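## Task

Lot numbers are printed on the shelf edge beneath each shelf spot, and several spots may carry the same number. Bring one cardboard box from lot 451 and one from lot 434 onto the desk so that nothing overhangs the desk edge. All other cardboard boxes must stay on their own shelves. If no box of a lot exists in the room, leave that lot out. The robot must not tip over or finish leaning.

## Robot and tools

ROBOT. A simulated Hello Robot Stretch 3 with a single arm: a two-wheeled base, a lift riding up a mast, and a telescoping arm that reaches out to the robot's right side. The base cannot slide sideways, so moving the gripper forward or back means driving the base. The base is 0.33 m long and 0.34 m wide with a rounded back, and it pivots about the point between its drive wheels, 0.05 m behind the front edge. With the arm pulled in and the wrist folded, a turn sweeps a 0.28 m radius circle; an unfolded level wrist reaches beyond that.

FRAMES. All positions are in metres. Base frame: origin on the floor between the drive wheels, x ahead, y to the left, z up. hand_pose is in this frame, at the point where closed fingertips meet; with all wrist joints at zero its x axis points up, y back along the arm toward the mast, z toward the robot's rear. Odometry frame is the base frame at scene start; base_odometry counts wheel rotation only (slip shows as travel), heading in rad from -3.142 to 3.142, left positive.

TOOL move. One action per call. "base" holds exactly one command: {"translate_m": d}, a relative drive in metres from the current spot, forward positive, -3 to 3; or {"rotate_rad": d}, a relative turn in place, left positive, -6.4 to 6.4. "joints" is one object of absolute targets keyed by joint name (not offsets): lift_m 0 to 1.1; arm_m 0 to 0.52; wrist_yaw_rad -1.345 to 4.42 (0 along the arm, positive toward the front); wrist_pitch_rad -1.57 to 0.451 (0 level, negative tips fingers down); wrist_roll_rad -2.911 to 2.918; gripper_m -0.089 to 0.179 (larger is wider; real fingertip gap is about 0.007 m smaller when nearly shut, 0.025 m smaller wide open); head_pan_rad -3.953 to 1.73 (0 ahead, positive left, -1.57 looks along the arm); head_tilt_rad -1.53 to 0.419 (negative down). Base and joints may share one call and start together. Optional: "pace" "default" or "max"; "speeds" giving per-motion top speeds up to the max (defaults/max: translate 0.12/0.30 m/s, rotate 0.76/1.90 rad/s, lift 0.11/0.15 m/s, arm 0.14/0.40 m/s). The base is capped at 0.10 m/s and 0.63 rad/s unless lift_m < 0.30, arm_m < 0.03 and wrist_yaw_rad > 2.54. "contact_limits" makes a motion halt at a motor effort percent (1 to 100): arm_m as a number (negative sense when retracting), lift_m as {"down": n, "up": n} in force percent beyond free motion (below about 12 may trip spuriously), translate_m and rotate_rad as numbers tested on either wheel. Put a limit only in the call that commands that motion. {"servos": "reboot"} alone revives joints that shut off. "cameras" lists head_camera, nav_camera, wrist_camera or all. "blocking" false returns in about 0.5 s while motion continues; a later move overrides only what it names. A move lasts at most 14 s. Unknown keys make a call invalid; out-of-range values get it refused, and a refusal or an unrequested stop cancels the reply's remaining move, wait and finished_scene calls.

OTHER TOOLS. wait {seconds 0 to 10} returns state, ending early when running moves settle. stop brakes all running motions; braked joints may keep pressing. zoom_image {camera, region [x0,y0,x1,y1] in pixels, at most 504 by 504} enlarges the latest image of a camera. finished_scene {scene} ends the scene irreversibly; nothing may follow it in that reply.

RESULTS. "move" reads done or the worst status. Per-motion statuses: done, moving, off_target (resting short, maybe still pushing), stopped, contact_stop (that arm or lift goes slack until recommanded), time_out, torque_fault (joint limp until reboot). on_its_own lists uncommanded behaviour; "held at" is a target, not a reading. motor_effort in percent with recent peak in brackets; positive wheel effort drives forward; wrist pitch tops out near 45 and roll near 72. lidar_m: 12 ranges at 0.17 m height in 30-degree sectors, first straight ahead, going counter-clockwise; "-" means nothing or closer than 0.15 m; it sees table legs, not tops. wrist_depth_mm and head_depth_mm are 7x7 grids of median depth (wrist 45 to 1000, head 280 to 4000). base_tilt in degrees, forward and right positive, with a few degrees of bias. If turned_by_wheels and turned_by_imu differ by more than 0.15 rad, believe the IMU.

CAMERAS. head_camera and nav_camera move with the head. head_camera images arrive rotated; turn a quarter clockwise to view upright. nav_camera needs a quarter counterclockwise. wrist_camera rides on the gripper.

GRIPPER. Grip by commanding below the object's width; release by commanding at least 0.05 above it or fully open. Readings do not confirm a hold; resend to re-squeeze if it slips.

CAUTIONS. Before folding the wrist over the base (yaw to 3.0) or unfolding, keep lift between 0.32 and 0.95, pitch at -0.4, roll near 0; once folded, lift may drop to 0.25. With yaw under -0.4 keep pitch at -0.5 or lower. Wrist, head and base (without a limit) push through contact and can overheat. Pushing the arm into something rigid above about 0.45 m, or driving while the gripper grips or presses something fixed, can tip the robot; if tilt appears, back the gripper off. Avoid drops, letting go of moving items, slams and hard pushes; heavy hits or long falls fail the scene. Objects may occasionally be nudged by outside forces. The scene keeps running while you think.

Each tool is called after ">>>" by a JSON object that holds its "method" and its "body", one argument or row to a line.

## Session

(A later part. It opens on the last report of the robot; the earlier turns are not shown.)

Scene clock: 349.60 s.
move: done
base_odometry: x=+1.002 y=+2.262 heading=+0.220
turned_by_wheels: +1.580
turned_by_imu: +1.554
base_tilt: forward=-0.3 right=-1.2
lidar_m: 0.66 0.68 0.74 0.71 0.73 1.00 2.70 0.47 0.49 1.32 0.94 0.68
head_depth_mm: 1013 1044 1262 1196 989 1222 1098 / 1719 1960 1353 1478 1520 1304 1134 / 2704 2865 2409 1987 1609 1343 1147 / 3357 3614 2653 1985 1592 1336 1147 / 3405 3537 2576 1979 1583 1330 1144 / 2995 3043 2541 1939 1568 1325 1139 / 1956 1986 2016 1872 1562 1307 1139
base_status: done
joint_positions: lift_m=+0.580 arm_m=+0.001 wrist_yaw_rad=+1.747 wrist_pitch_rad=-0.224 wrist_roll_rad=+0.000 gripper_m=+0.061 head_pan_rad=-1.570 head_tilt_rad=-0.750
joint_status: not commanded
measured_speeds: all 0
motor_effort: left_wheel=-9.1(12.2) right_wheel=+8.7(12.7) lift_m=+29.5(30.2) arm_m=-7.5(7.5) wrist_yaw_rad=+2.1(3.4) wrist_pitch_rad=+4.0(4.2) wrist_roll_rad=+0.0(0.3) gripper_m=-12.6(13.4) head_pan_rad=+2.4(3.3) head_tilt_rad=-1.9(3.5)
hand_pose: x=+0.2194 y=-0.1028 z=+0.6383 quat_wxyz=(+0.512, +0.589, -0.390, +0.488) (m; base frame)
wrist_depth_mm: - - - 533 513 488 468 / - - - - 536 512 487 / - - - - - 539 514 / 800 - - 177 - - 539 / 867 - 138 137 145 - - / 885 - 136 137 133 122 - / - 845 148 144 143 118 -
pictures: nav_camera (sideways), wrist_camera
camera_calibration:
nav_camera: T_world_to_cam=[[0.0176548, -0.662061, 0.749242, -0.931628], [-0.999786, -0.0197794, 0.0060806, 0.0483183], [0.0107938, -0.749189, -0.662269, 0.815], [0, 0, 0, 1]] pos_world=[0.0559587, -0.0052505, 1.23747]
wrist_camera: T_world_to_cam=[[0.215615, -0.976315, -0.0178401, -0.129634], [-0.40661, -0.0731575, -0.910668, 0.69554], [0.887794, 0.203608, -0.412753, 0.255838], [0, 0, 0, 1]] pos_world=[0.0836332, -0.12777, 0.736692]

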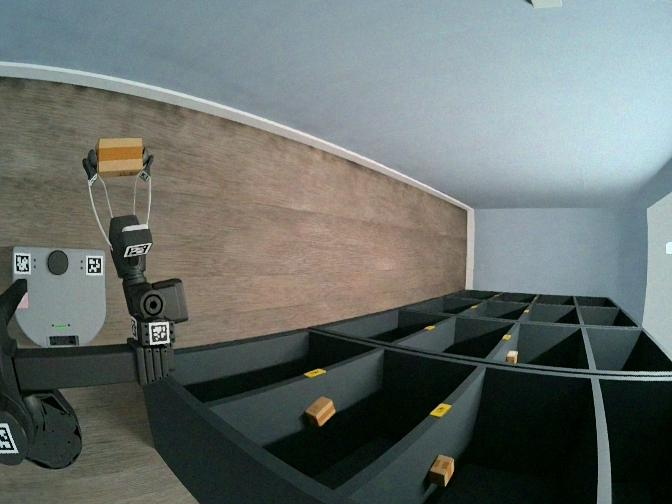

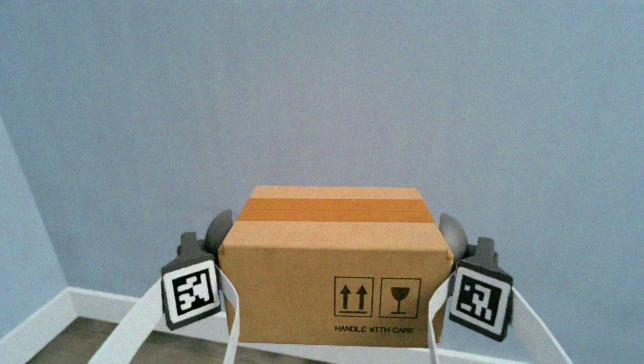

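>>> {"method": "move", "body": {
  "base": {"translate_m":-1.35},
  "joints": {"lift_m":0.8}
}}

>>> {"method": "move", "body": {
  "base": {"translate_m":-0.35},
  "joints": {"head_pan_rad":-3.14,"head_tilt_rad":-0.5}
}}

>>> {"method": "move", "body": {
  "base": {"rotate_rad":-1.58},
  "joints": {"head_pan_rad":-1.0,"head_tilt_rad":-0.5},
  "cameras": ["nav_camera"]
}}

Scene clock: 375.70 s.
move: time_out
base_odometry: x=-0.315 y=+1.967 heading=+0.220
turned_by_wheels: +0.000
turned_by_imu: -0.001
base_tilt: forward=-0.3 right=-1.2
lidar_m: 1.99 1.00 0.72 0.70 0.72 0.98 1.75 1.48 2.34 2.16 0.77 0.62
head_depth_mm: 3324 3512 2680 2028 1627 1385 - / 3329 3617 2663 2001 1618 1387 - / 3242 3446 2656 1992 1603 1338 - / 3312 3630 2615 1990 1588 1330 308 / 3270 3432 2607 1966 1582 1333 1141 / 2428 2501 2360 1944 1572 1324 1159 / 1592 1612 1640 1677 1519 1314 1159
base_status: translate_m time_out (by the wheels' count: -1.3493 of -1.3500)
joint_positions: lift_m=+0.800 arm_m=+0.001 wrist_yaw_rad=+1.747 wrist_pitch_rad=-0.224 wrist_roll_rad=+0.000 gripper_m=+0.061 head_pan_rad=-1.570 head_tilt_rad=-0.750
joint_status: all done
measured_speeds: all 0
motor_effort: left_wheel=-1.0(13.9) right_wheel=-1.2(11.4) lift_m=+30.6(35.1) arm_m=-10.6(13.6) wrist_yaw_rad=+2.0(4.0) wrist_pitch_rad=+4.0(4.2) wrist_roll_rad=+0.0(0.4) gripper_m=-12.4(13.5) head_pan_rad=+2.2(3.2) head_tilt_rad=-1.3(3.1)
hand_pose: x=+0.2193 y=-0.1028 z=+0.8582 quat_wxyz=(+0.512, +0.589, -0.390, +0.488) (m; base frame)
wrist_depth_mm: - - - - - - - / - - - - - - 380 / - - - - - - 398 / - - - - - - 432 / - - 138 137 145 - 465 / - 124 135 137 133 126 - / - - - 146 145 119 -
pictures: none

not run: a stop that you did not command came earlier in this reply.

not run: a stop that you did not command came earlier in this reply.

>>> {"method": "move", "body": {
  "base": {"translate_m":-0.35}
}}

>>> {"method": "move", "body": {
  "base": {"rotate_rad":-1.59},
  "joints": {"head_pan_rad":-0.9,"head_tilt_rad":-0.5},
  "cameras": ["nav_camera"]
}}

Scene clock: 384.83 s.
move: done
base_odometry: x=-0.656 y=+1.891 heading=+0.220
turned_by_wheels: +0.000
turned_by_imu: +0.000
base_tilt: forward=-0.4 right=-1.2
lidar_m: 1.22 1.00 0.72 0.69 0.72 0.98 1.40 1.19 1.52 3.55 1.26 0.94
head_depth_mm: 3391 3364 2704 1970 1642 1387 - / 3310 3556 2690 2025 1623 1374 - / 3334 3606 2631 2017 1603 1341 - / 3172 3628 2625 1982 1602 1334 308 / 3284 3579 2574 1969 1580 1326 1144 / 3280 3407 2570 1952 1575 1317 1162 / 2591 2704 2458 1925 1562 1316 1154
base_status: done
joint_positions: lift_m=+0.800 arm_m=+0.001 wrist_yaw_rad=+1.747 wrist_pitch_rad=-0.224 wrist_roll_rad=+0.000 gripper_m=+0.061 head_pan_rad=-1.570 head_tilt_rad=-0.750
joint_status: not commanded
measured_speeds: all 0
motor_effort: left_wheel=-8.9(12.8) right_wheel=-1.8(11.6) lift_m=+30.1(30.7) arm_m=-9.1(10.3) wrist_yaw_rad=+1.9(3.2) wrist_pitch_rad=+4.0(4.2) wrist_roll_rad=-0.1(0.3) gripper_m=-12.7(13.6) head_pan_rad=+1.3(2.4) head_tilt_rad=-0.7(2.1)
hand_pose: x=+0.2193 y=-0.1028 z=+0.8582 quat_wxyz=(+0.512, +0.589, -0.390, +0.488) (m; base frame)
wrist_depth_mm: - - - - - 673 - / - - - - - 714 - / - - - - - 767 - / - - - - - 808 - / - - 138 137 145 824 - / - 124 136 137 133 122 - / - - - 146 145 122 -
pictures: none

Scene clock: 388.47 s.
move: done
base_odometry: x=-0.656 y=+1.891 heading=-1.370
turned_by_wheels: -1.590
turned_by_imu: -1.565
base_tilt: forward=-0.2 right=-1.1
lidar_m: 3.55 1.27 0.94 1.19 1.00 0.72 0.70 0.72 0.97 1.40 1.19 1.93
head_depth_mm: 1199 1273 1352 1449 1571 1586 1332 / 1268 1353 1449 1558 1689 1631 1313 / 1364 1463 1569 1547 1826 1624 1318 / 1460 1567 1697 1348 1858 1554 1304 / 1590 1707 1843 1328 1840 1586 1304 / 1720 1881 1995 1320 1907 1589 1299 / 1881 2079 2159 1385 1957 1569 1292
base_status: done
joint_positions: lift_m=+0.800 arm_m=+0.001 wrist_yaw_rad=+1.747 wrist_pitch_rad=-0.224 wrist_roll_rad=+0.000 gripper_m=+0.061 head_pan_rad=-0.900 head_tilt_rad=-0.496
joint_status: all done
measured_speeds: all 0
motor_effort: left_wheel=+8.0(12.0) right_wheel=-9.4(13.3) lift_m=+29.4(30.3) arm_m=-12.2(13.5) wrist_yaw_rad=+1.3(3.5) wrist_pitch_rad=+4.0(4.2) wrist_roll_rad=-0.3(0.4) gripper_m=-13.0(13.5) head_pan_rad=-2.7(5.3) head_tilt_rad=-4.9(6.6)
hand_pose: x=+0.2193 y=-0.1027 z=+0.8582 quat_wxyz=(+0.512, +0.589, -0.390, +0.488) (m; base frame)
wrist_depth_mm: - - - - - - - / - - - - - - - / - - - - - - - / - - - - - - - / - - 138 137 145 - - / - 124 135 137 133 - - / - - - 146 145 - -
pictures: nav_camera (sideways)
camera_calibration:
nav_camera: T_world_to_cam=[[0.294984, -0.343956, 0.891448, -1.11882], [-0.772451, -0.634986, 0.0106045, 0.0410303], [0.562409, -0.691728, -0.453, 0.539379], [0, 0, 0, 1]] pos_world=[0.0583761, 0.0143322, 1.24127]

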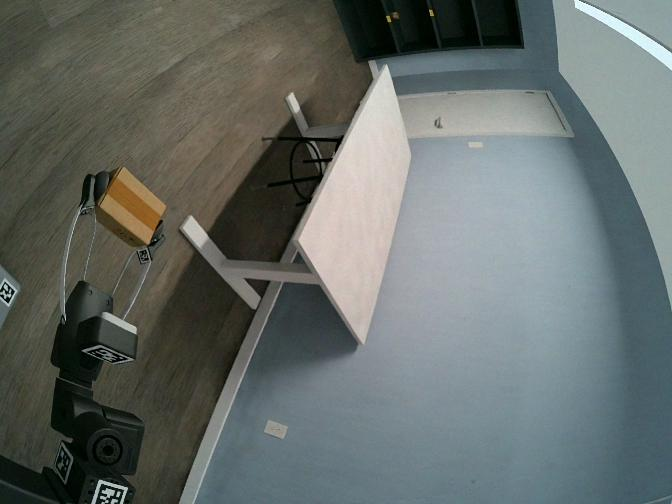

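>>> {"method": "move", "body": {
  "base": {"translate_m":0.82}
}}

>>> {"method": "move", "body": {
  "joints": {"wrist_yaw_rad":0.0,"head_pan_rad":-1.57,"head_tilt_rad":-0.6}
}}

>>> {"method": "move", "body": {
  "joints": {"arm_m":0.36},
  "cameras": ["head_camera","wrist_camera"]
}}

Scene clock: 412.77 s.
move: done
base_odometry: x=-0.492 y=+1.088 heading=-1.370
turned_by_wheels: +0.000
turned_by_imu: +0.001
base_tilt: forward=-0.3 right=-1.2
lidar_m: 2.77 1.29 0.93 0.89 0.93 1.57 1.51 1.56 1.45 0.94 0.96 1.48
head_depth_mm: 1191 1259 1342 1373 955 782 1327 / 1268 1346 1444 1357 948 1474 1315 / 1355 1454 1556 1346 939 1552 1318 / 1454 1566 1694 1337 977 1594 1306 / 1570 1707 1836 1315 1061 1582 1297 / 1699 1830 2001 1301 1769 1580 1288 / 1845 2034 2270 1364 2034 1566 1281
base_status: done
joint_positions: lift_m=+0.800 arm_m=+0.001 wrist_yaw_rad=+1.747 wrist_pitch_rad=-0.224 wrist_roll_rad=+0.000 gripper_m=+0.061 head_pan_rad=-0.900 head_tilt_rad=-0.500
joint_status: not commanded
measured_speeds: all 0
motor_effort: left_wheel=+3.1(12.0) right_wheel=+6.2(10.9) lift_m=+27.8(29.3) arm_m=-9.7(12.5) wrist_yaw_rad=+2.0(3.4) wrist_pitch_rad=+4.0(4.2) wrist_roll_rad=+0.0(0.4) gripper_m=-12.6(13.5) head_pan_rad=-3.1(3.8) head_tilt_rad=-3.1(5.1)
hand_pose: x=+0.2193 y=-0.1027 z=+0.8582 quat_wxyz=(+0.512, +0.589, -0.390, +0.488) (m; base frame)
wrist_depth_mm: - - - - - - - / - - - - - - - / - - - - - - - / - - - - - - - / - - 138 137 146 - - / - 124 135 137 133 - - / - - - 146 145 - -
pictures: none

Scene clock: 414.63 s.
move: done
base_odometry: x=-0.492 y=+1.088 heading=-1.370
turned_by_wheels: +0.000
turned_by_imu: +0.000
base_tilt: forward=-0.4 right=-1.2
lidar_m: 2.76 1.28 0.93 0.89 0.92 1.57 1.51 1.56 1.45 0.94 0.97 1.48
head_depth_mm: 1156 1267 1402 1586 1752 1494 1269 / 1152 1263 1413 1578 1719 1493 1274 / 1145 1263 1383 1108 858 1371 1157 / 1148 1258 1378 1095 853 492 324 / 1141 1256 1366 1083 845 1380 1215 / 1137 1244 1360 1083 838 1466 1223 / 1134 1252 1361 1067 834 1448 1213
base_status: not commanded
joint_positions: lift_m=+0.800 arm_m=+0.001 wrist_yaw_rad=+0.003 wrist_pitch_rad=-0.224 wrist_roll_rad=+0.000 gripper_m=+0.061 head_pan_rad=-1.577 head_tilt_rad=-0.601
joint_status: all done
measured_speeds: all 0
motor_effort: left_wheel=+3.0(3.4) right_wheel=+6.7(7.3) lift_m=+27.4(28.3) arm_m=-9.9(10.5) wrist_yaw_rad=-2.7(6.2) wrist_pitch_rad=+4.0(4.1) wrist_roll_rad=+0.0(0.3) gripper_m=-13.3(13.3) head_pan_rad=+3.3(5.9) head_tilt_rad=-4.3(7.9)
hand_pose: x=-0.0207 y=-0.3900 z=+0.8582 quat_wxyz=(+0.703, +0.080, -0.702, -0.078) (m; base frame)
wrist_depth_mm: - - - - - - - / - - - - - - - / - - - - - - - / - - - 177 176 - - / - - 138 137 145 - - / - 124 136 137 133 - - / - - - 146 145 - -
pictures: none

Scene clock: 418.50 s.
move: done
base_odometry: x=-0.492 y=+1.088 heading=-1.370
turned_by_wheels: +0.000
turned_by_imu: +0.000
base_tilt: forward=-0.3 right=-1.2
lidar_m: 2.77 1.28 0.93 0.89 0.93 1.57 1.51 1.56 1.45 0.94 0.97 1.48
head_depth_mm: 1152 1262 1406 1582 1761 341 - / 1148 1264 1406 1560 418 340 1211 / 1143 1255 1375 541 779 1481 1238 / 1142 1256 1373 634 776 1400 1198 / 1143 1249 1368 1089 846 1461 1220 / 1140 1252 1364 1074 840 1461 1209 / 1139 1251 1363 1071 832 1437 1212
base_status: not commanded
joint_positions: lift_m=+0.800 arm_m=+0.360 wrist_yaw_rad=+0.003 wrist_pitch_rad=-0.224 wrist_roll_rad=+0.000 gripper_m=+0.061 head_pan_rad=-1.570 head_tilt_rad=-0.601
joint_status: all done
measured_speeds: all 0
motor_effort: left_wheel=+2.6(3.4) right_wheel=+6.7(7.4) lift_m=+27.0(28.3) arm_m=+12.8(15.1) wrist_yaw_rad=-1.6(4.5) wrist_pitch_rad=+4.1(4.2) wrist_roll_rad=+0.1(0.3) gripper_m=-13.0(13.4) head_pan_rad=+3.1(3.9) head_tilt_rad=-1.8(4.4)
hand_pose: x=-0.0208 y=-0.7494 z=+0.8582 quat_wxyz=(+0.703, +0.080, -0.702, -0.078) (m; base frame)
wrist_depth_mm: - - - - - - - / - - - - - - - / - - - - - - - / - - - 177 - - - / - - 137 137 145 - - / - - 135 136 133 122 - / - - 145 143 143 118 -
pictures: head_camera (sideways), wrist_camera
camera_calibration:
head_camera: T_world_to_cam=[[-0.0466542, 0.520894, -0.852346, 1.12475], [0.997498, -0.0210784, -0.0674809, 0.081344], [-0.0531164, -0.853361, -0.518607, 0.630817], [0, 0, 0, 1]] pos_world=[0.0048405, -0.0458446, 1.29131]
wrist_camera: T_world_to_cam=[[-0.998865, -0.0441629, -0.0178563, -0.0318887], [-0.00200211, 0.413437, -0.910531, 1.12377], [0.0475942, -0.909461, -0.413056, -0.159953], [0, 0, 0, 1]] pos_world=[-0.0219897, -0.611489, 0.956592]

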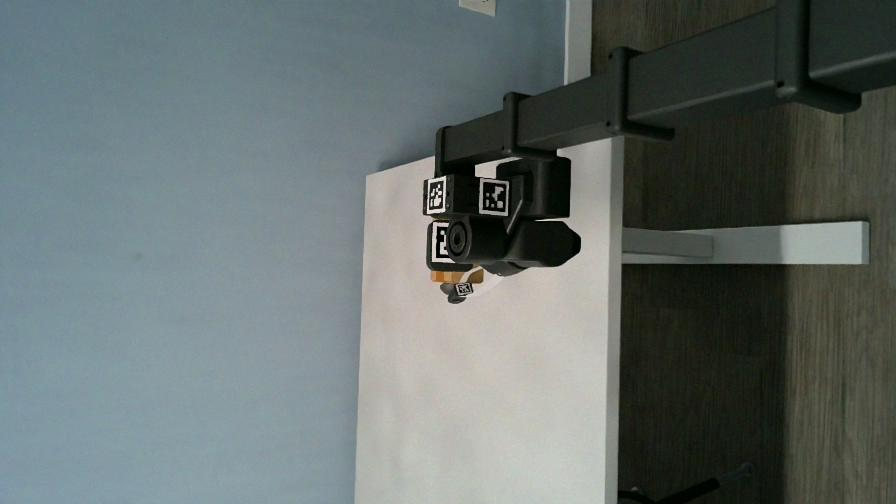

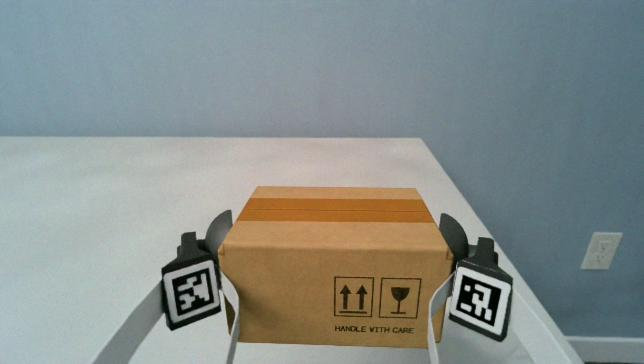

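>>> {"method": "move", "body": {
  "joints": {"lift_m":0.705}
}}

>>> {"method": "move", "body": {
  "joints": {"lift_m":0.65},
  "speeds": {"lift_m":0.02},
  "contact_limits": {"lift_m":{"down":14}},
  "cameras": ["wrist_camera"]
}}

Scene clock: 427.47 s.
move: done
base_odometry: x=-0.492 y=+1.088 heading=-1.370
turned_by_wheels: +0.000
turned_by_imu: +0.000
base_tilt: forward=-0.2 right=-1.2
lidar_m: 2.76 1.28 0.93 0.90 0.92 1.57 1.51 1.56 1.45 0.94 0.97 1.48
head_depth_mm: 1151 1260 1398 1586 1745 1496 1242 / 1146 1259 1397 1572 1695 445 366 / 1147 1257 1382 1109 579 1435 1235 / 1148 1259 1374 1101 607 1398 1199 / 1141 1246 1371 1089 843 1455 1219 / 1136 1260 1364 1083 840 1463 1218 / 1138 1252 1371 1063 833 1444 1212
base_status: not commanded
joint_positions: lift_m=+0.705 arm_m=+0.360 wrist_yaw_rad=+0.003 wrist_pitch_rad=-0.225 wrist_roll_rad=+0.000 gripper_m=+0.061 head_pan_rad=-1.570 head_tilt_rad=-0.601
joint_status: all done
measured_speeds: all 0
motor_effort: left_wheel=+3.0(3.3) right_wheel=+6.5(7.4) lift_m=+23.3(27.2) arm_m=+4.8(8.1) wrist_yaw_rad=-3.0(4.6) wrist_pitch_rad=+4.1(4.2) wrist_roll_rad=-0.2(0.3) gripper_m=-12.6(13.3) head_pan_rad=+3.7(4.0) head_tilt_rad=+2.1(3.0)
hand_pose: x=-0.0208 y=-0.7494 z=+0.7631 quat_wxyz=(+0.703, +0.081, -0.702, -0.079) (m; base frame)
wrist_depth_mm: - - - - - - - / - - - - - - - / - - - - - - - / - - - 177 - - - / - - 138 137 145 - - / - - 136 137 133 122 - / - - 145 143 143 118 -
pictures: none

Scene clock: 430.60 s.
move: done
base_odometry: x=-0.492 y=+1.088 heading=-1.370
turned_by_wheels: +0.000
turned_by_imu: +0.000
base_tilt: forward=-0.2 right=-1.2
lidar_m: 2.76 1.28 0.93 0.89 0.92 1.57 1.51 1.56 1.45 0.94 0.97 1.47
head_depth_mm: 1155 1271 1413 1578 1747 1500 1247 / 1149 1262 1399 1575 1700 1405 419 / 1150 1259 1385 1112 625 612 1204 / 1144 1261 1367 1099 692 1387 1202 / 1143 1251 1373 1094 849 1464 1223 / 1139 1256 1372 1083 843 1455 1211 / 1138 1250 1368 1074 836 1438 1213
base_status: not commanded
joint_positions: lift_m=+0.650 arm_m=+0.360 wrist_yaw_rad=+0.003 wrist_pitch_rad=-0.110 wrist_roll_rad=+0.000 gripper_m=+0.061 head_pan_rad=-1.570 head_tilt_rad=-0.600
joint_status: all done
measured_speeds: all 0
on_its_own: wrist_pitch_rad is at rest, and its effort (-17.0) is outside its rest range (-8 to +12)
motor_effort: left_wheel=+2.7(3.5) right_wheel=+5.4(7.7) lift_m=+13.5(26.0) arm_m=-0.1(5.4) wrist_yaw_rad=-1.5(4.4) wrist_pitch_rad=-17.0(17.3) wrist_roll_rad=-0.2(0.4) gripper_m=-12.4(13.6) head_pan_rad=+3.1(4.0) head_tilt_rad=+3.6(4.3)
contact_limits: lift_m down 14 (down: maximum 72; up: maximum 65)
hand_pose: x=-0.0208 y=-0.7570 z=+0.7366 quat_wxyz=(+0.706, +0.040, -0.706, -0.038) (m; base frame)
wrist_depth_mm: - - - - - - - / - - - - - - - / - - - - - - - / - - - 149 148 - - / - - 133 131 128 - - / - - 137 137 134 122 - / - - - - - - -
pictures: wrist_camera
camera_calibration:
wrist_camera: T_world_to_cam=[[-0.998875, -0.0455689, -0.0131293, -0.0389587], [-0.00150484, 0.307176, -0.951651, 0.965961], [0.0473987, -0.950561, -0.306899, -0.326414], [0, 0, 0, 1]] pos_world=[-0.0219897, -0.608772, 0.81857]

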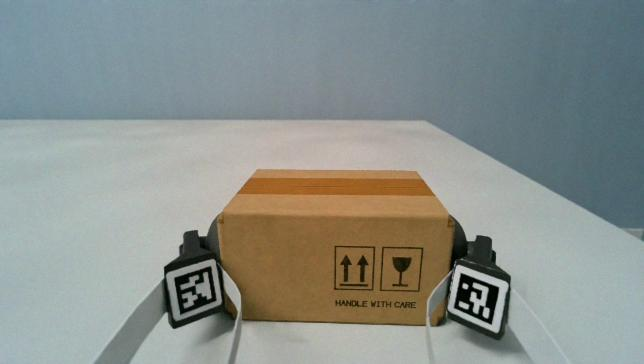

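Wrist flexed against the desk; raise to relieve, then release.

>>> {"method": "move", "body": {
  "joints": {"lift_m":0.673}
}}

>>> {"method": "move", "body": {
  "joints": {"gripper_m":0.17}
}}

>>> {"method": "move", "body": {
  "joints": {"arm_m":0.15},
  "cameras": ["wrist_camera"]
}}

Scene clock: 436.33 s.
move: done
base_odometry: x=-0.492 y=+1.088 heading=-1.370
turned_by_wheels: +0.000
turned_by_imu: +0.000
base_tilt: forward=-0.2 right=-1.3
lidar_m: 2.77 1.29 0.93 0.89 0.92 1.57 1.51 1.56 1.45 0.94 0.97 1.48
head_depth_mm: 1145 1265 1411 1576 1747 1501 1245 / 1151 1261 1402 1584 1692 513 388 / 1148 1250 1379 1112 603 1359 1214 / 1141 1257 1369 1094 619 1392 1198 / 1139 1246 1367 1086 845 1464 1224 / 1140 1245 1371 1081 839 1454 1216 / 1140 1252 1359 1071 835 1438 1207
base_status: not commanded
joint_positions: lift_m=+0.673 arm_m=+0.360 wrist_yaw_rad=+0.003 wrist_pitch_rad=-0.186 wrist_roll_rad=+0.000 gripper_m=+0.061 head_pan_rad=-1.570 head_tilt_rad=-0.600
joint_status: all done
measured_speeds: all 0
motor_effort: left_wheel=+2.8(3.4) right_wheel=+5.4(6.3) lift_m=+29.5(31.2) arm_m=-6.5(7.2) wrist_yaw_rad=-2.0(4.6) wrist_pitch_rad=-2.9(16.9) wrist_roll_rad=+0.1(0.3) gripper_m=-12.1(12.3) head_pan_rad=+2.9(3.9) head_tilt_rad=+3.7(4.1)
hand_pose: x=-0.0208 y=-0.7523 z=+0.7406 quat_wxyz=(+0.704, +0.067, -0.704, -0.065) (m; base frame)
wrist_depth_mm: - - - - - - - / - - - - - - - / - - - - - - - / - - - 152 163 - - / - - 133 132 133 - - / - - 138 138 135 - - / - - - - - - -
pictures: none

Scene clock: 437.97 s.
move: done
base_odometry: x=-0.492 y=+1.088 heading=-1.370
turned_by_wheels: +0.000
turned_by_imu: +0.000
base_tilt: forward=-0.3 right=-1.1
lidar_m: 2.76 1.29 0.93 0.90 0.92 1.57 1.51 1.56 1.45 0.94 0.96 1.47
head_depth_mm: 1150 1268 1401 1576 1758 1506 1250 / 1146 1258 1392 1579 1691 512 389 / 1150 1260 1382 1113 601 1360 1204 / 1141 1260 1371 1103 622 1391 1192 / 1143 1259 1367 1089 842 1463 1224 / 1140 1254 1373 1076 845 1458 1217 / 1138 1252 1370 1069 835 1444 1212
base_status: not commanded
joint_positions: lift_m=+0.673 arm_m=+0.360 wrist_yaw_rad=+0.001 wrist_pitch_rad=-0.194 wrist_roll_rad=+0.000 gripper_m=+0.170 head_pan_rad=-1.570 head_tilt_rad=-0.600
joint_status: all done
measured_speeds: all 0
motor_effort: left_wheel=+3.0(3.6) right_wheel=+5.9(6.7) lift_m=+25.5(29.7) arm_m=-8.8(10.0) wrist_yaw_rad=-1.3(3.7) wrist_pitch_rad=-1.5(3.0) wrist_roll_rad=+0.0(0.3) gripper_m=+2.3(83.0) head_pan_rad=+3.1(3.8) head_tilt_rad=+2.9(4.1)
hand_pose: x=-0.0212 y=-0.7518 z=+0.7387 quat_wxyz=(+0.704, +0.069, -0.703, -0.068) (m; base frame)
wrist_depth_mm: - - - - - - - / - - - - - - - / - - - - - - - / - - - 148 147 - - / - 145 131 130 - - - / - 123 141 137 137 134 - / - 119 - - - - 108
pictures: none

Scene clock: 440.77 s.
move: done
base_odometry: x=-0.492 y=+1.088 heading=-1.370
turned_by_wheels: +0.000
turned_by_imu: +0.000
base_tilt: forward=-0.4 right=-1.2
lidar_m: 2.76 1.29 0.93 0.89 0.92 1.57 1.51 1.56 1.45 0.94 0.96 1.48
head_depth_mm: 1147 1269 1395 1579 1764 1502 1247 / 1146 1266 1400 1579 1700 1493 393 / 1149 1256 1370 1112 859 1442 415 / 1148 1255 1360 1105 851 517 440 / 1145 1258 1362 1089 847 1418 1224 / 1139 1251 1369 1085 844 1451 1216 / 1134 1253 1365 1066 833 1442 1210
base_status: not commanded
joint_positions: lift_m=+0.673 arm_m=+0.150 wrist_yaw_rad=+0.001 wrist_pitch_rad=-0.214 wrist_roll_rad=+0.000 gripper_m=+0.170 head_pan_rad=-1.570 head_tilt_rad=-0.600
joint_status: all done
measured_speeds: all 0
motor_effort: left_wheel=+3.2(3.5) right_wheel=+5.7(6.4) lift_m=+29.3(31.4) arm_m=-11.1(15.0) wrist_yaw_rad=-1.1(2.8) wrist_pitch_rad=+2.1(2.3) wrist_roll_rad=+0.0(0.3) gripper_m=+0.2(2.1) head_pan_rad=+2.6(3.5) head_tilt_rad=+3.7(3.9)
hand_pose: x=-0.0212 y=-0.5402 z=+0.7338 quat_wxyz=(+0.703, +0.076, -0.703, -0.075) (m; base frame)
wrist_depth_mm: - - - - - - - / - - - - - - - / - - - 324 - - - / - - - - - - - / - 144 - - - 140 - / 117 141 - - - - - / 116 990 - 973 - 975 106
pictures: wrist_camera
camera_calibration:
wrist_camera: T_world_to_cam=[[-0.998936, -0.0426535, -0.0175368, -0.024613], [-0.00119048, 0.403984, -0.914765, 0.921962], [0.0461025, -0.913771, -0.403604, -0.0303917], [0, 0, 0, 1]] pos_world=[-0.0220881, -0.401279, 0.830682]

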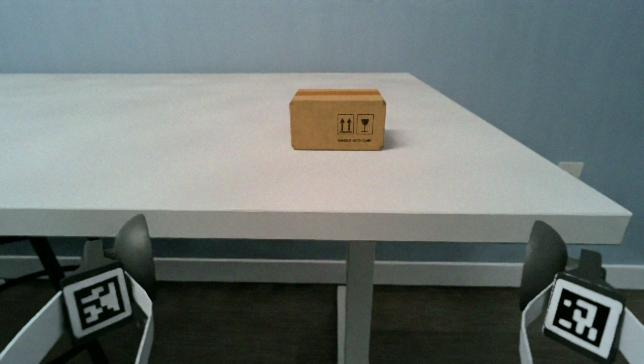

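>>> {"method": "move", "body": {
  "joints": {"lift_m":0.8,"arm_m":0.0}
}}

>>> {"method": "move", "body": {
  "joints": {"wrist_yaw_rad":3.0,"wrist_pitch_rad":-0.4,"gripper_m":0.04}
}}

>>> {"method": "move", "body": {
  "base": {"translate_m":1.25},
  "joints": {"lift_m":0.62}
}}

>>> {"method": "move", "body": {
  "base": {"translate_m":1.15}
}}

>>> {"method": "move", "body": {
  "base": {"rotate_rad":1.58},
  "joints": {"head_pan_rad":-1.3,"head_tilt_rad":-0.7},
  "cameras": ["head_camera","nav_camera"]
}}

Scene clock: 465.83 s.
move: done
base_odometry: x=-0.492 y=+1.088 heading=-1.370
turned_by_wheels: +0.000
turned_by_imu: +0.000
base_tilt: forward=-0.3 right=-1.3
lidar_m: 2.76 1.29 0.93 0.89 0.92 1.57 1.50 1.56 1.45 0.94 0.97 1.48
head_depth_mm: 1152 1268 1407 1582 1747 1497 1272 / 1146 1261 1402 1576 1699 1444 1270 / 1147 1256 1381 1109 859 1480 395 / 1144 1258 1372 1100 850 1386 323 / 1143 1249 1364 1091 845 1425 1201 / 1139 1257 1370 1084 841 1453 1213 / 1141 1249 1371 1072 831 1439 1214
base_status: not commanded
joint_positions: lift_m=+0.800 arm_m=+0.001 wrist_yaw_rad=+0.001 wrist_pitch_rad=-0.215 wrist_roll_rad=+0.000 gripper_m=+0.170 head_pan_rad=-1.570 head_tilt_rad=-0.600
joint_status: all done
measured_speeds: all 0
motor_effort: left_wheel=+3.0(3.7) right_wheel=+6.5(6.5) lift_m=+30.7(33.6) arm_m=-12.2(15.9) wrist_yaw_rad=-1.8(2.9) wrist_pitch_rad=+2.3(2.3) wrist_roll_rad=-0.3(0.3) gripper_m=+0.5(1.0) head_pan_rad=+2.6(3.2) head_tilt_rad=+2.5(3.3)
hand_pose: x=-0.0212 y=-0.3908 z=+0.8606 quat_wxyz=(+0.703, +0.076, -0.703, -0.076) (m; base frame)
wrist_depth_mm: - - - - - - - / - - - - - - - / - - - - - - - / - - - 513 - - - / - 143 - - - 458 - / 117 141 - - - - - / 116 - - - - - 106
pictures: none

Scene clock: 468.33 s.
move: done
base_odometry: x=-0.492 y=+1.088 heading=-1.370
turned_by_wheels: +0.000
turned_by_imu: +0.000
base_tilt: forward=-0.3 right=-1.1
lidar_m: 2.76 1.29 0.93 0.89 0.92 1.57 1.51 1.56 1.44 0.94 0.97 1.48
head_depth_mm: 1151 1266 1400 1579 1754 1501 1275 / 1149 1262 1398 1578 1692 1492 1268 / 1142 1260 1374 1112 860 1482 1237 / 1142 1263 1373 1100 851 1386 1196 / 1146 1257 1368 1095 850 1465 1223 / 1142 1251 1375 1081 841 1460 1220 / 1141 1253 1364 1075 837 1439 1206
base_status: not commanded
joint_positions: lift_m=+0.800 arm_m=+0.001 wrist_yaw_rad=+2.997 wrist_pitch_rad=-0.412 wrist_roll_rad=+0.000 gripper_m=+0.040 head_pan_rad=-1.570 head_tilt_rad=-0.600
joint_status: all done
measured_speeds: all 0
motor_effort: left_wheel=+2.6(3.4) right_wheel=+5.6(6.8) lift_m=+29.4(31.1) arm_m=-10.0(12.4) wrist_yaw_rad=+1.7(6.2) wrist_pitch_rad=+1.9(3.7) wrist_roll_rad=-0.2(0.3) gripper_m=+0.4(81.8) head_pan_rad=+3.0(3.2) head_tilt_rad=+2.1(3.0)
hand_pose: x=+0.0112 y=+0.0772 z=+0.8140 quat_wxyz=(+0.195, +0.700, +0.095, +0.680) (m; base frame)
wrist_depth_mm: - 137 - - - - - / - 147 - - - - - / - 162 - - - - - / - 186 - - - - - / - - 202 - - - - / - - 127 - 129 - - / - - 260 966 955 977 947
pictures: none

Scene clock: 481.97 s.
move: done
base_odometry: x=-0.243 y=-0.137 heading=-1.370
turned_by_wheels: +0.000
turned_by_imu: +0.001
base_tilt: forward=-0.3 right=-1.2
lidar_m: 1.53 1.31 0.95 0.91 0.94 1.28 2.75 1.59 0.90 0.93 1.39 1.79
head_depth_mm: 1135 1252 1385 1132 839 1460 1233 / 1130 1251 1386 1121 835 1446 1240 / 1133 1247 1373 1106 832 1471 1232 / 1131 1241 1369 1100 855 1394 1197 / 1128 1250 1371 1514 1663 1467 1221 / 1125 1237 1374 1543 1691 1449 1216 / 1110 1215 1347 1525 1695 1443 1217
base_status: done
joint_positions: lift_m=+0.620 arm_m=+0.001 wrist_yaw_rad=+2.997 wrist_pitch_rad=-0.414 wrist_roll_rad=+0.000 gripper_m=+0.040 head_pan_rad=-1.570 head_tilt_rad=-0.600
joint_status: all done
measured_speeds: all 0
motor_effort: left_wheel=+2.4(11.5) right_wheel=+7.4(10.9) lift_m=+25.5(27.7) arm_m=+3.6(10.2) wrist_yaw_rad=+1.7(3.6) wrist_pitch_rad=+1.9(2.2) wrist_roll_rad=+0.2(0.4) gripper_m=+0.4(1.3) head_pan_rad=+1.8(3.2) head_tilt_rad=+0.5(2.6)
hand_pose: x=+0.0111 y=+0.0771 z=+0.6336 quat_wxyz=(+0.195, +0.700, +0.095, +0.680) (m; base frame)
wrist_depth_mm: - 137 - 910 - - - / - 147 - - - - - / 973 162 - - - - - / - 185 - - - - - / - - 202 - - - - / 932 933 127 881 130 907 904 / 822 820 259 785 766 794 794
pictures: none

Scene clock: 494.60 s.
move: done
base_odometry: x=-0.013 y=-1.264 heading=-1.370
turned_by_wheels: +0.000
turned_by_imu: +0.000
base_tilt: forward=-0.4 right=-1.3
lidar_m: 0.39 0.87 0.94 0.92 0.96 1.30 3.86 1.51 1.39 1.33 0.99 0.87
head_depth_mm: 1105 1219 1347 1518 1712 1500 1250 / 1106 1214 1352 1513 1697 1491 1234 / 1102 1212 1352 1513 1700 1487 1230 / 1104 1213 1345 1515 1693 1469 1226 / 1103 1209 1338 1514 1690 1459 1217 / 1116 1223 1356 1536 1687 1460 1212 / 1112 1220 1361 1510 1650 1325 1194
base_status: done
joint_positions: lift_m=+0.620 arm_m=+0.001 wrist_yaw_rad=+2.997 wrist_pitch_rad=-0.414 wrist_roll_rad=+0.000 gripper_m=+0.040 head_pan_rad=-1.570 head_tilt_rad=-0.600
joint_status: not commanded
measured_speeds: all 0
motor_effort: left_wheel=+6.7(11.4) right_wheel=+3.2(11.5) lift_m=+28.3(29.0) arm_m=+11.9(13.1) wrist_yaw_rad=+2.1(3.8) wrist_pitch_rad=+2.1(2.2) wrist_roll_rad=-0.2(0.3) gripper_m=+0.3(1.2) head_pan_rad=+1.3(2.4) head_tilt_rad=-0.8(1.5)
hand_pose: x=+0.0111 y=+0.0770 z=+0.6336 quat_wxyz=(+0.195, +0.700, +0.095, +0.680) (m; base frame)
wrist_depth_mm: - 137 857 - - - - / - 147 933 - - - - / - 161 - - - - - / - 186 - - - - - / - - 202 - 921 - - / 914 920 127 878 127 - - / 805 821 261 783 756 - -
pictures: none

Scene clock: 498.23 s.
move: done
base_odometry: x=-0.013 y=-1.264 heading=+0.210
turned_by_wheels: +1.580
turned_by_imu: +1.555
base_tilt: forward=-0.3 right=-1.1
lidar_m: 0.92 0.95 1.29 3.86 1.51 1.40 1.33 0.99 0.87 0.39 0.86 0.94
head_depth_mm: 289 321 390 409 468 820 731 / 663 712 370 420 509 608 743 / 688 762 692 502 540 648 795 / 703 785 685 496 981 810 1075 / 722 809 673 512 973 804 1094 / 739 830 667 526 969 818 1091 / 762 840 659 526 921 839 1100
base_status: done
joint_positions: lift_m=+0.620 arm_m=+0.001 wrist_yaw_rad=+2.997 wrist_pitch_rad=-0.414 wrist_roll_rad=+0.000 gripper_m=+0.040 head_pan_rad=-1.299 head_tilt_rad=-0.700
joint_status: all done
measured_speeds: all 0
motor_effort: left_wheel=-9.3(12.3) right_wheel=+8.6(12.7) lift_m=+29.1(29.4) arm_m=+2.9(12.8) wrist_yaw_rad=+1.8(3.9) wrist_pitch_rad=+2.1(2.2) wrist_roll_rad=-0.1(0.3) gripper_m=+0.5(0.9) head_pan_rad=-3.5(6.6) head_tilt_rad=-5.5(10.0)
hand_pose: x=+0.0111 y=+0.0770 z=+0.6336 quat_wxyz=(+0.195, +0.700, +0.095, +0.680) (m; base frame)
wrist_depth_mm: - 137 - - - - - / - 148 - - - - - / - 162 - - - - - / - 183 - - - - - / - - 202 - - - - / 931 915 127 883 129 896 908 / 800 822 260 794 763 781 780
pictures: head_camera (sideways), nav_camera (sideways)
camera_calibration:
head_camera: T_world_to_cam=[[-0.206159, 0.568268, -0.796599, 1.053], [0.964995, 0.25295, -0.0692933, 0.0839545], [0.162123, -0.782999, -0.600523, 0.736041], [0, 0, 0, 1]] pos_world=[0.0167407, -0.0433019, 1.28665]
nav_camera: T_world_to_cam=[[0.18361, -0.596415, 0.781394, -0.974596], [-0.958266, -0.285792, 0.00703458, 0.0468268], [0.21912, -0.750074, -0.623999, 0.763901], [0, 0, 0, 1]] pos_world=[0.0564319, 0.00510185, 1.23789]

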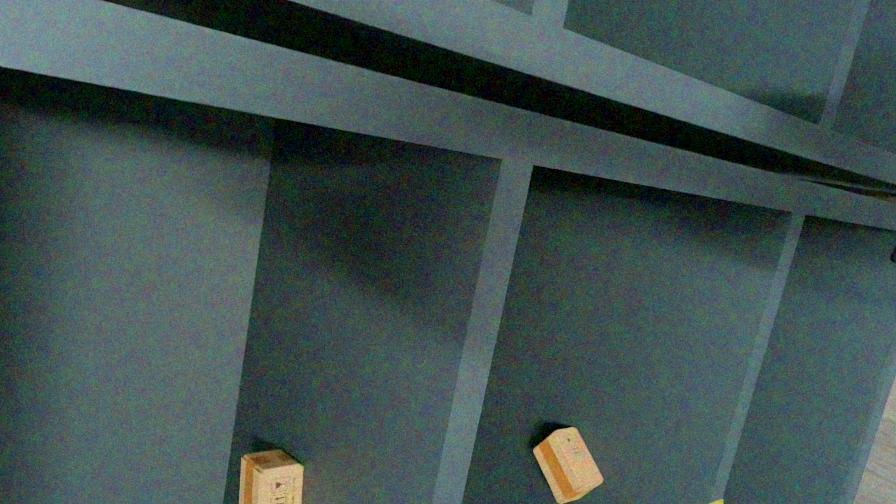

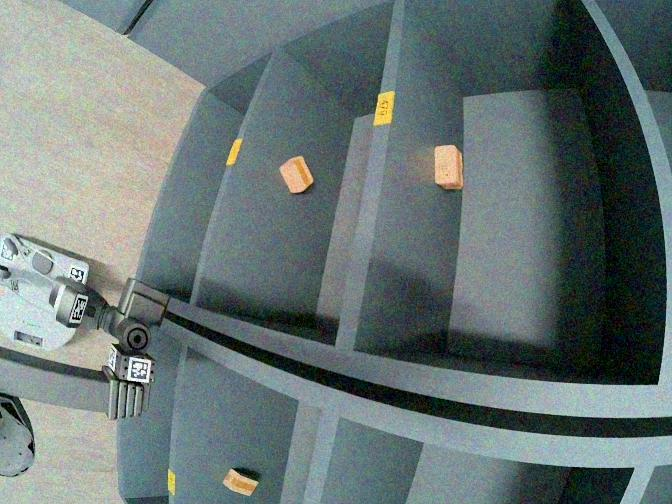

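>>> {"method": "move", "body": {
  "base": {"translate_m":0.44},
  "joints": {"head_pan_rad":-1.57,"head_tilt_rad":-0.7},
  "cameras": ["head_camera"]
}}

>>> {"method": "zoom_image", "body": {
  "camera": "head_camera",
  "region": [500, 150, 800, 400]
}}

Scene clock: 511.97 s.
move: done
base_odometry: x=+0.417 y=-1.172 heading=+0.210
turned_by_wheels: +0.000
turned_by_imu: +0.000
base_tilt: forward=-0.3 right=-1.2
lidar_m: 0.49 0.50 0.68 1.79 2.38 1.81 1.77 0.56 0.58 0.83 0.61 0.51
head_depth_mm: 681 762 713 511 950 825 978 / 678 755 701 507 963 820 1066 / 674 754 695 501 954 815 1062 / 674 754 618 497 953 811 1059 / 675 752 639 493 946 803 1048 / 672 749 669 488 942 800 1048 / 672 751 660 485 937 799 1044
base_status: done
joint_positions: lift_m=+0.620 arm_m=+0.001 wrist_yaw_rad=+2.997 wrist_pitch_rad=-0.414 wrist_roll_rad=+0.000 gripper_m=+0.040 head_pan_rad=-1.570 head_tilt_rad=-0.700
joint_status: all done
measured_speeds: all 0
motor_effort: left_wheel=+3.9(9.8) right_wheel=+5.0(13.8) lift_m=+30.8(31.1) arm_m=-12.2(13.5) wrist_yaw_rad=+1.9(3.4) wrist_pitch_rad=+2.1(2.2) wrist_roll_rad=-0.1(0.3) gripper_m=+0.9(1.0) head_pan_rad=+3.6(4.9) head_tilt_rad=-4.4(8.6)
hand_pose: x=+0.0111 y=+0.0771 z=+0.6336 quat_wxyz=(+0.195, +0.700, +0.095, +0.680) (m; base frame)
wrist_depth_mm: - 137 - - - - - / - 147 - - - - - / - 161 - - - - - / - 182 - - - - - / - - 202 - - - - / 928 927 127 875 129 871 - / 798 820 262 792 779 789 -
pictures: head_camera (sideways)
camera_calibration:
head_camera: T_world_to_cam=[[-0.0467496, 0.602657, -0.79663, 1.05205], [0.997494, -0.0142394, -0.0693093, 0.0837143], [-0.0531133, -0.797873, -0.600481, 0.737329], [0, 0, 0, 1]] pos_world=[0.00484021, -0.0445357, 1.28665]

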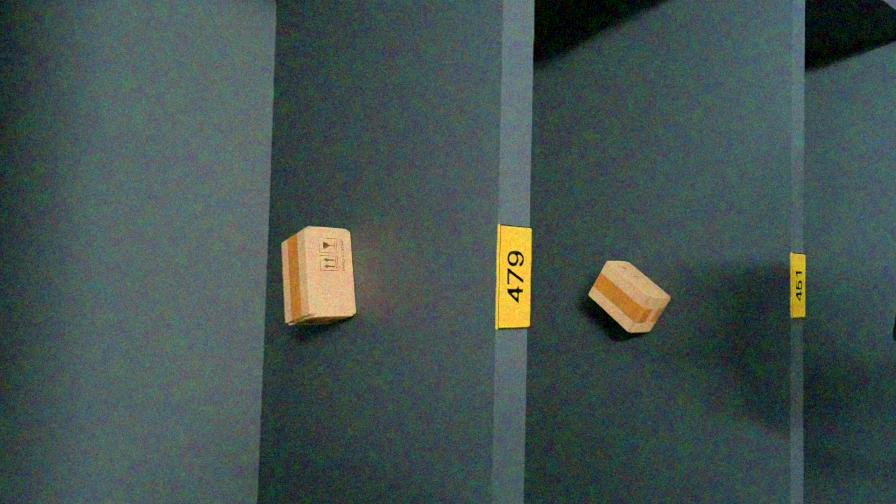

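Scaled by 1.680 from the camera's 896x504 image, which has a finer 1280x720 frame.

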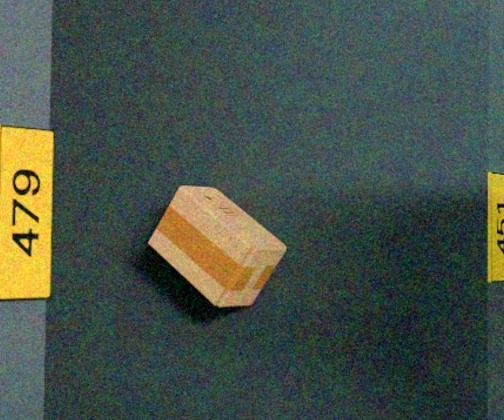

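>>> {"method": "move", "body": {
  "base": {"translate_m":-0.251}
}}

>>> {"method": "move", "body": {
  "joints": {"wrist_yaw_rad":0.87,"wrist_pitch_rad":-0.4,"gripper_m":0.17}
}}

>>> {"method": "move", "body": {
  "joints": {"arm_m":0.202,"wrist_pitch_rad":-0.2}
}}

>>> {"method": "move", "body": {
  "joints": {"lift_m":0.51},
  "cameras": ["wrist_camera"]
}}

Scene clock: 533.60 s.
move: done
base_odometry: x=+0.172 y=-1.225 heading=+0.210
turned_by_wheels: +0.000
turned_by_imu: +0.000
base_tilt: forward=-0.2 right=-1.3
lidar_m: 0.74 0.76 1.03 2.71 1.63 1.59 1.52 1.16 0.42 0.61 0.86 0.77
head_depth_mm: 460 453 444 453 526 647 1074 / 659 651 630 507 607 657 811 / 677 757 695 502 911 799 875 / 678 760 685 498 951 808 1057 / 676 756 676 494 944 807 1046 / 677 756 667 489 940 802 1049 / 676 754 622 485 965 797 1041
base_status: done
joint_positions: lift_m=+0.620 arm_m=+0.001 wrist_yaw_rad=+2.997 wrist_pitch_rad=-0.414 wrist_roll_rad=+0.000 gripper_m=+0.040 head_pan_rad=-1.570 head_tilt_rad=-0.700
joint_status: not commanded
measured_speeds: all 0
motor_effort: left_wheel=-6.5(12.7) right_wheel=-6.9(12.0) lift_m=+26.8(31.4) arm_m=-12.2(13.2) wrist_yaw_rad=+1.0(3.2) wrist_pitch_rad=+2.1(2.2) wrist_roll_rad=-0.2(0.4) gripper_m=+0.1(0.7) head_pan_rad=+3.4(4.1) head_tilt_rad=-4.0(5.0)
hand_pose: x=+0.0111 y=+0.0771 z=+0.6336 quat_wxyz=(+0.195, +0.700, +0.095, +0.680) (m; base frame)
wrist_depth_mm: - 137 - - - - - / - 147 - - - - - / - 162 - - - - - / - 183 - - - - - / - - 202 - - - - / 924 920 127 873 129 911 866 / 804 813 261 797 774 799 787
pictures: none

Scene clock: 535.67 s.
move: done
base_odometry: x=+0.172 y=-1.225 heading=+0.210
turned_by_wheels: +0.000
turned_by_imu: +0.000
base_tilt: forward=-0.3 right=-1.2
lidar_m: 0.74 0.76 1.03 2.71 1.63 1.60 1.52 1.17 0.42 0.61 0.86 0.77
head_depth_mm: 460 452 444 452 526 649 1072 / 660 651 630 507 607 657 807 / 681 759 692 502 916 798 879 / 675 760 685 499 952 810 1058 / 678 757 677 493 948 804 1038 / 675 753 669 489 942 800 1048 / 676 753 621 485 961 796 1046
base_status: not commanded
joint_positions: lift_m=+0.620 arm_m=+0.001 wrist_yaw_rad=+0.873 wrist_pitch_rad=-0.414 wrist_roll_rad=+0.000 gripper_m=+0.170 head_pan_rad=-1.570 head_tilt_rad=-0.700
joint_status: all done
measured_speeds: all 0
motor_effort: left_wheel=-6.4(7.1) right_wheel=-6.6(7.8) lift_m=+23.1(26.6) arm_m=-12.1(13.1) wrist_yaw_rad=-2.9(6.0) wrist_pitch_rad=+2.1(4.8) wrist_roll_rad=-0.1(0.3) gripper_m=+0.6(82.8) head_pan_rad=+3.0(3.9) head_tilt_rad=-3.9(4.6)
hand_pose: x=+0.1509 y=-0.2901 z=+0.6336 quat_wxyz=(+0.689, +0.424, -0.565, +0.161) (m; base frame)
wrist_depth_mm: - - - - - - - / - - - - - - - / - - - - 417 415 - / - - - - - - - / - 143 - - 316 303 311 / - 126 866 - 279 258 264 / - 784 799 - - 238 106
pictures: none

Scene clock: 538.40 s.
move: done
base_odometry: x=+0.172 y=-1.225 heading=+0.210
turned_by_wheels: +0.000
turned_by_imu: +0.000
base_tilt: forward=-0.3 right=-1.2
lidar_m: 0.73 0.76 1.03 2.72 1.63 1.59 1.52 1.17 0.42 0.60 0.86 0.76
head_depth_mm: 461 454 445 453 525 647 1074 / 660 651 630 507 606 604 418 / 679 761 694 502 912 514 879 / 678 755 686 499 953 544 1060 / 674 755 676 494 921 606 1051 / 675 755 668 488 939 781 1054 / 675 754 622 484 960 779 1043
base_status: not commanded
joint_positions: lift_m=+0.620 arm_m=+0.202 wrist_yaw_rad=+0.873 wrist_pitch_rad=-0.222 wrist_roll_rad=+0.000 gripper_m=+0.170 head_pan_rad=-1.570 head_tilt_rad=-0.700
joint_status: all done
measured_speeds: all 0
motor_effort: left_wheel=-6.4(7.2) right_wheel=-6.7(7.4) lift_m=+24.4(25.7) arm_m=+13.2(15.3) wrist_yaw_rad=-3.8(4.5) wrist_pitch_rad=+3.5(5.7) wrist_roll_rad=+0.1(0.4) gripper_m=+0.8(1.3) head_pan_rad=+3.2(3.8) head_tilt_rad=-3.2(4.3)
hand_pose: x=+0.1660 y=-0.5043 z=+0.6788 quat_wxyz=(+0.670, +0.368, -0.603, +0.226) (m; base frame)
wrist_depth_mm: - - - 663 - - 323 / - - - 702 - - 325 / - - - 727 - - 329 / - - - - - - - / - 143 - 332 - 140 - / - 126 - 317 326 134 - / 116 285 295 293 293 282 106
pictures: none

Scene clock: 540.23 s.
move: done
base_odometry: x=+0.172 y=-1.225 heading=+0.210
turned_by_wheels: +0.000
turned_by_imu: +0.000
base_tilt: forward=-0.3 right=-1.1
lidar_m: 0.74 0.76 1.02 2.72 1.64 1.59 1.52 1.16 0.42 0.60 0.86 0.77
head_depth_mm: 460 453 445 452 526 648 1072 / 661 652 631 507 607 658 776 / 681 761 695 502 914 795 571 / 679 758 685 497 952 809 1054 / 677 756 676 492 946 693 1056 / 677 756 670 490 942 800 1047 / 676 755 622 485 962 795 1045
base_status: not commanded
joint_positions: lift_m=+0.510 arm_m=+0.202 wrist_yaw_rad=+0.873 wrist_pitch_rad=-0.221 wrist_roll_rad=+0.000 gripper_m=+0.170 head_pan_rad=-1.570 head_tilt_rad=-0.700
joint_status: all done
measured_speeds: all 0
motor_effort: left_wheel=-6.7(7.1) right_wheel=-6.4(7.2) lift_m=+23.4(25.5) arm_m=+12.6(13.6) wrist_yaw_rad=-2.3(4.3) wrist_pitch_rad=+3.6(3.6) wrist_roll_rad=+0.1(0.3) gripper_m=+0.5(1.4) head_pan_rad=+2.9(3.6) head_tilt_rad=-2.7(4.0)
hand_pose: x=+0.1661 y=-0.5043 z=+0.5690 quat_wxyz=(+0.670, +0.368, -0.603, +0.226) (m; base frame)
wrist_depth_mm: - - - 666 - - 320 / - - - 693 - - 324 / - - - 272 - - 333 / 305 302 302 276 297 297 296 / 243 232 242 241 240 238 237 / 117 141 193 192 192 184 191 / 116 156 161 160 160 155 106
pictures: wrist_camera
camera_calibration:
wrist_camera: T_world_to_cam=[[-0.610457, -0.791849, -0.0177973, -0.281187], [-0.315072, 0.26339, -0.911787, 0.736506], [0.726685, -0.550999, -0.410278, 0.00111441], [0, 0, 0, 1]] pos_world=[0.0595895, -0.416032, 0.666989]

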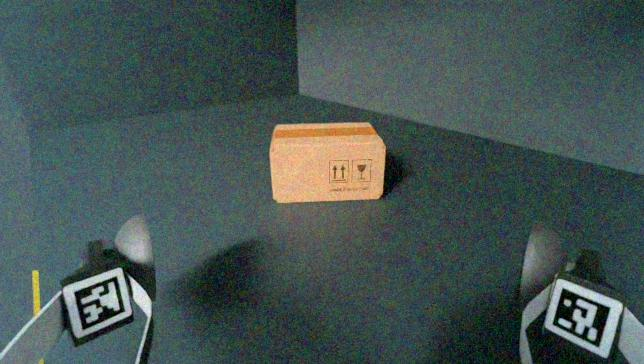

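>>> {"method": "move", "body": {
  "base": {"translate_m":0.119},
  "joints": {"arm_m":0.294,"lift_m":0.503},
  "speeds": {"translate_m":0.06,"arm_m":0.046},
  "cameras": ["wrist_camera"]
}}

Scene clock: 549.50 s.
move: done
base_odometry: x=+0.288 y=-1.200 heading=+0.210
turned_by_wheels: +0.000
turned_by_imu: +0.000
base_tilt: forward=-0.3 right=-1.2
lidar_m: 0.62 0.64 0.86 2.28 2.30 1.71 1.64 1.21 0.48 0.83 0.79 0.64
head_depth_mm: 680 733 672 511 726 720 807 / 677 757 702 506 938 817 858 / 676 756 693 503 960 650 564 / 674 755 683 496 949 701 1062 / 674 752 678 492 943 765 1058 / 674 751 605 490 938 789 1046 / 675 749 623 484 935 796 1044
base_status: done
joint_positions: lift_m=+0.503 arm_m=+0.294 wrist_yaw_rad=+0.873 wrist_pitch_rad=-0.221 wrist_roll_rad=+0.000 gripper_m=+0.170 head_pan_rad=-1.570 head_tilt_rad=-0.700
joint_status: all done
measured_speeds: all 0
motor_effort: left_wheel=+5.7(8.2) right_wheel=+5.0(11.6) lift_m=+24.6(27.6) arm_m=+12.0(15.8) wrist_yaw_rad=-3.5(4.6) wrist_pitch_rad=+3.4(3.6) wrist_roll_rad=+0.0(0.3) gripper_m=+0.1(1.1) head_pan_rad=+3.0(3.6) head_tilt_rad=-2.4(4.0)
hand_pose: x=+0.1661 y=-0.5963 z=+0.5620 quat_wxyz=(+0.670, +0.368, -0.603, +0.226) (m; base frame)
wrist_depth_mm: - - - 544 - 301 253 / - - - 569 - 310 262 / - - - - - 318 268 / 307 303 302 300 298 297 271 / 229 227 143 135 142 223 224 / 123 141 127 128 133 174 179 / 143 147 140 140 142 150 106
pictures: wrist_camera
camera_calibration:
wrist_camera: T_world_to_cam=[[-0.610457, -0.79185, -0.0177965, -0.354163], [-0.315072, 0.263389, -0.911787, 0.754355], [0.726685, -0.550999, -0.410278, -0.0524495], [0, 0, 0, 1]] pos_world=[0.0595895, -0.508032, 0.659989]

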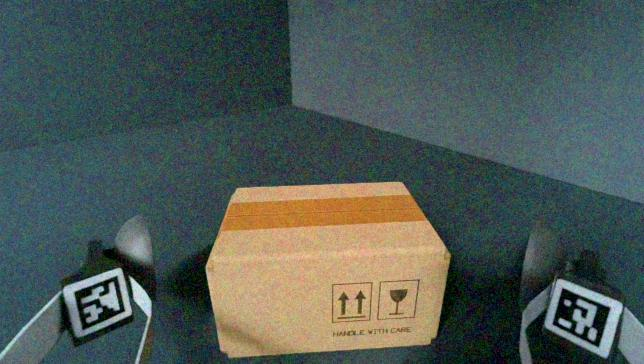

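Good. Close, lift, retract.

>>> {"method": "move", "body": {
  "joints": {"gripper_m":0.06}
}}

>>> {"method": "move", "body": {
  "joints": {"lift_m":0.6}
}}

>>> {"method": "move", "body": {
  "joints": {"arm_m":0.0},
  "cameras": ["wrist_camera"]
}}

>>> {"method": "move", "body": {
  "joints": {"wrist_yaw_rad":1.75}
}}

Scene clock: 556.73 s.
move: done
base_odometry: x=+0.288 y=-1.200 heading=+0.210
turned_by_wheels: +0.000
turned_by_imu: +0.000
base_tilt: forward=-0.3 right=-1.2
lidar_m: 0.62 0.64 0.86 2.27 2.30 1.72 1.64 1.20 0.48 0.83 0.79 0.64
head_depth_mm: 679 734 675 512 725 722 807 / 678 756 702 505 940 818 858 / 676 757 690 502 958 651 565 / 676 755 685 497 953 699 1058 / 676 753 675 493 944 765 1051 / 673 752 606 489 908 798 1051 / 672 749 624 484 931 794 1047
base_status: not commanded
joint_positions: lift_m=+0.503 arm_m=+0.294 wrist_yaw_rad=+0.873 wrist_pitch_rad=-0.221 wrist_roll_rad=+0.000 gripper_m=+0.061 head_pan_rad=-1.570 head_tilt_rad=-0.700
joint_status: all done
measured_speeds: all 0
motor_effort: left_wheel=+6.3(6.5) right_wheel=+5.7(5.8) lift_m=+27.0(28.0) arm_m=+1.0(5.2) wrist_yaw_rad=-2.3(4.1) wrist_pitch_rad=+3.5(3.6) wrist_roll_rad=-0.1(0.3) gripper_m=-12.7(85.5) head_pan_rad=+3.0(3.3) head_tilt_rad=-2.1(3.0)
hand_pose: x=+0.1661 y=-0.5963 z=+0.5620 quat_wxyz=(+0.670, +0.368, -0.603, +0.226) (m; base frame)
wrist_depth_mm: - - - 534 - 299 255 / - - - 566 - 309 265 / - - - - - 318 269 / 307 303 284 180 280 295 271 / 229 229 142 135 142 224 224 / 183 183 134 134 135 173 179 / 158 143 145 146 146 125 150
pictures: none

Scene clock: 558.43 s.
move: done
base_odometry: x=+0.288 y=-1.200 heading=+0.210
turned_by_wheels: +0.000
turned_by_imu: +0.000
base_tilt: forward=-0.3 right=-1.2
lidar_m: 0.62 0.64 0.86 2.27 2.30 1.71 1.64 1.20 0.47 0.83 0.79 0.64
head_depth_mm: 680 735 675 511 725 723 807 / 680 758 700 506 938 799 453 / 676 756 693 502 605 638 1040 / 674 754 684 497 622 768 1054 / 673 754 674 494 680 786 1052 / 673 752 605 488 790 800 1048 / 673 751 623 484 934 795 1046
base_status: not commanded
joint_positions: lift_m=+0.600 arm_m=+0.294 wrist_yaw_rad=+0.873 wrist_pitch_rad=-0.224 wrist_roll_rad=+0.000 gripper_m=+0.061 head_pan_rad=-1.570 head_tilt_rad=-0.700
joint_status: all done
measured_speeds: all 0
motor_effort: left_wheel=+5.9(6.4) right_wheel=+5.0(5.5) lift_m=+29.4(34.9) arm_m=-3.5(3.5) wrist_yaw_rad=-2.8(4.3) wrist_pitch_rad=+3.9(4.1) wrist_roll_rad=+0.3(0.3) gripper_m=-13.1(13.3) head_pan_rad=+2.9(3.3) head_tilt_rad=-1.5(2.8)
hand_pose: x=+0.1659 y=-0.5962 z=+0.6583 quat_wxyz=(+0.671, +0.369, -0.603, +0.225) (m; base frame)
wrist_depth_mm: - - - 529 - 301 254 / - - - 569 - 308 263 / - - - 598 - 317 268 / - - - 172 - 324 279 / - - 143 136 135 324 289 / 311 123 134 134 137 305 294 / 278 253 146 146 249 126 265
pictures: none

Scene clock: 561.80 s.
move: done
base_odometry: x=+0.288 y=-1.200 heading=+0.210
turned_by_wheels: +0.000
turned_by_imu: +0.000
base_tilt: forward=-0.2 right=-1.1
lidar_m: 0.62 0.64 0.86 2.27 2.01 1.71 1.63 1.20 0.48 0.83 0.79 0.64
head_depth_mm: 678 733 674 511 729 721 806 / 678 759 702 507 937 816 921 / 677 759 691 501 957 813 1063 / 676 756 681 498 951 808 1058 / 675 751 675 493 946 802 1032 / 673 755 606 488 938 798 1029 / 674 752 624 484 933 795 561
base_status: not commanded
joint_positions: lift_m=+0.600 arm_m=+0.001 wrist_yaw_rad=+0.873 wrist_pitch_rad=-0.224 wrist_roll_rad=+0.000 gripper_m=+0.061 head_pan_rad=-1.570 head_tilt_rad=-0.700
joint_status: all done
measured_speeds: all 0
motor_effort: left_wheel=+6.2(6.4) right_wheel=+4.2(5.7) lift_m=+26.2(29.3) arm_m=-12.7(14.3) wrist_yaw_rad=-3.2(4.3) wrist_pitch_rad=+3.9(4.1) wrist_roll_rad=+0.1(0.3) gripper_m=-13.3(13.3) head_pan_rad=+2.4(3.3) head_tilt_rad=-1.4(2.3)
hand_pose: x=+0.1658 y=-0.3028 z=+0.6583 quat_wxyz=(+0.671, +0.369, -0.603, +0.225) (m; base frame)
wrist_depth_mm: 420 455 - - 696 - - / 435 - - - 735 - - / 447 - - - - - - / 464 - - 172 - - - / - - 143 136 135 - - / - - 134 134 136 296 320 / - - 142 144 147 251 268
pictures: wrist_camera
camera_calibration:
wrist_camera: T_world_to_cam=[[-0.61071, -0.791652, -0.0178808, -0.119992], [-0.316925, 0.265056, -0.910661, 0.764866], [0.725667, -0.550483, -0.412767, 0.150941], [0, 0, 0, 1]] pos_world=[0.0595921, -0.214634, 0.756692]

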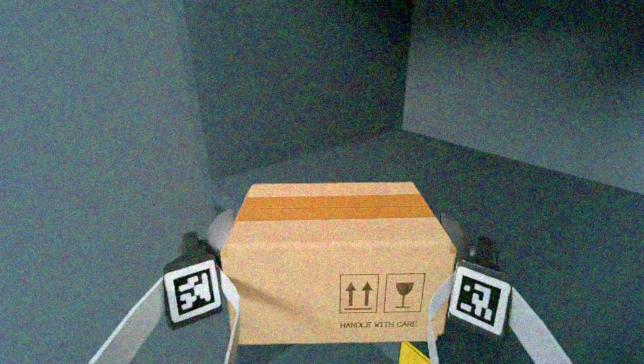

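Scene clock: 563.23 s.
move: done
base_odometry: x=+0.288 y=-1.200 heading=+0.210
turned_by_wheels: +0.000
turned_by_imu: +0.000
base_tilt: forward=-0.4 right=-1.3
lidar_m: 0.62 0.64 0.86 2.27 2.01 1.72 1.64 1.20 0.47 0.83 0.79 0.64
head_depth_mm: 680 734 676 511 726 723 806 / 677 755 702 506 938 816 921 / 677 755 693 502 960 815 1061 / 674 755 684 498 953 808 1060 / 674 754 676 493 947 806 1053 / 674 751 605 488 941 803 1048 / 671 749 623 483 936 795 1044
base_status: not commanded
joint_positions: lift_m=+0.600 arm_m=+0.001 wrist_yaw_rad=+1.747 wrist_pitch_rad=-0.224 wrist_roll_rad=+0.000 gripper_m=+0.061 head_pan_rad=-1.570 head_tilt_rad=-0.700
joint_status: all done
measured_speeds: all 0
motor_effort: left_wheel=+5.5(6.4) right_wheel=+4.4(5.5) lift_m=+28.2(28.5) arm_m=-10.6(12.3) wrist_yaw_rad=+2.1(5.4) wrist_pitch_rad=+4.0(4.1) wrist_roll_rad=+0.3(0.3) gripper_m=-12.8(13.4) head_pan_rad=+2.5(3.0) head_tilt_rad=-1.3(2.0)
hand_pose: x=+0.2194 y=-0.1028 z=+0.6583 quat_wxyz=(+0.512, +0.589, -0.390, +0.488) (m; base frame)
wrist_depth_mm: - - - 509 465 454 436 / - - 557 535 - 471 462 / - - - 574 - - - / - - - 172 - - - / - - 142 136 135 - - / - - 134 134 137 122 - / 911 123 144 144 145 118 -
pictures: none


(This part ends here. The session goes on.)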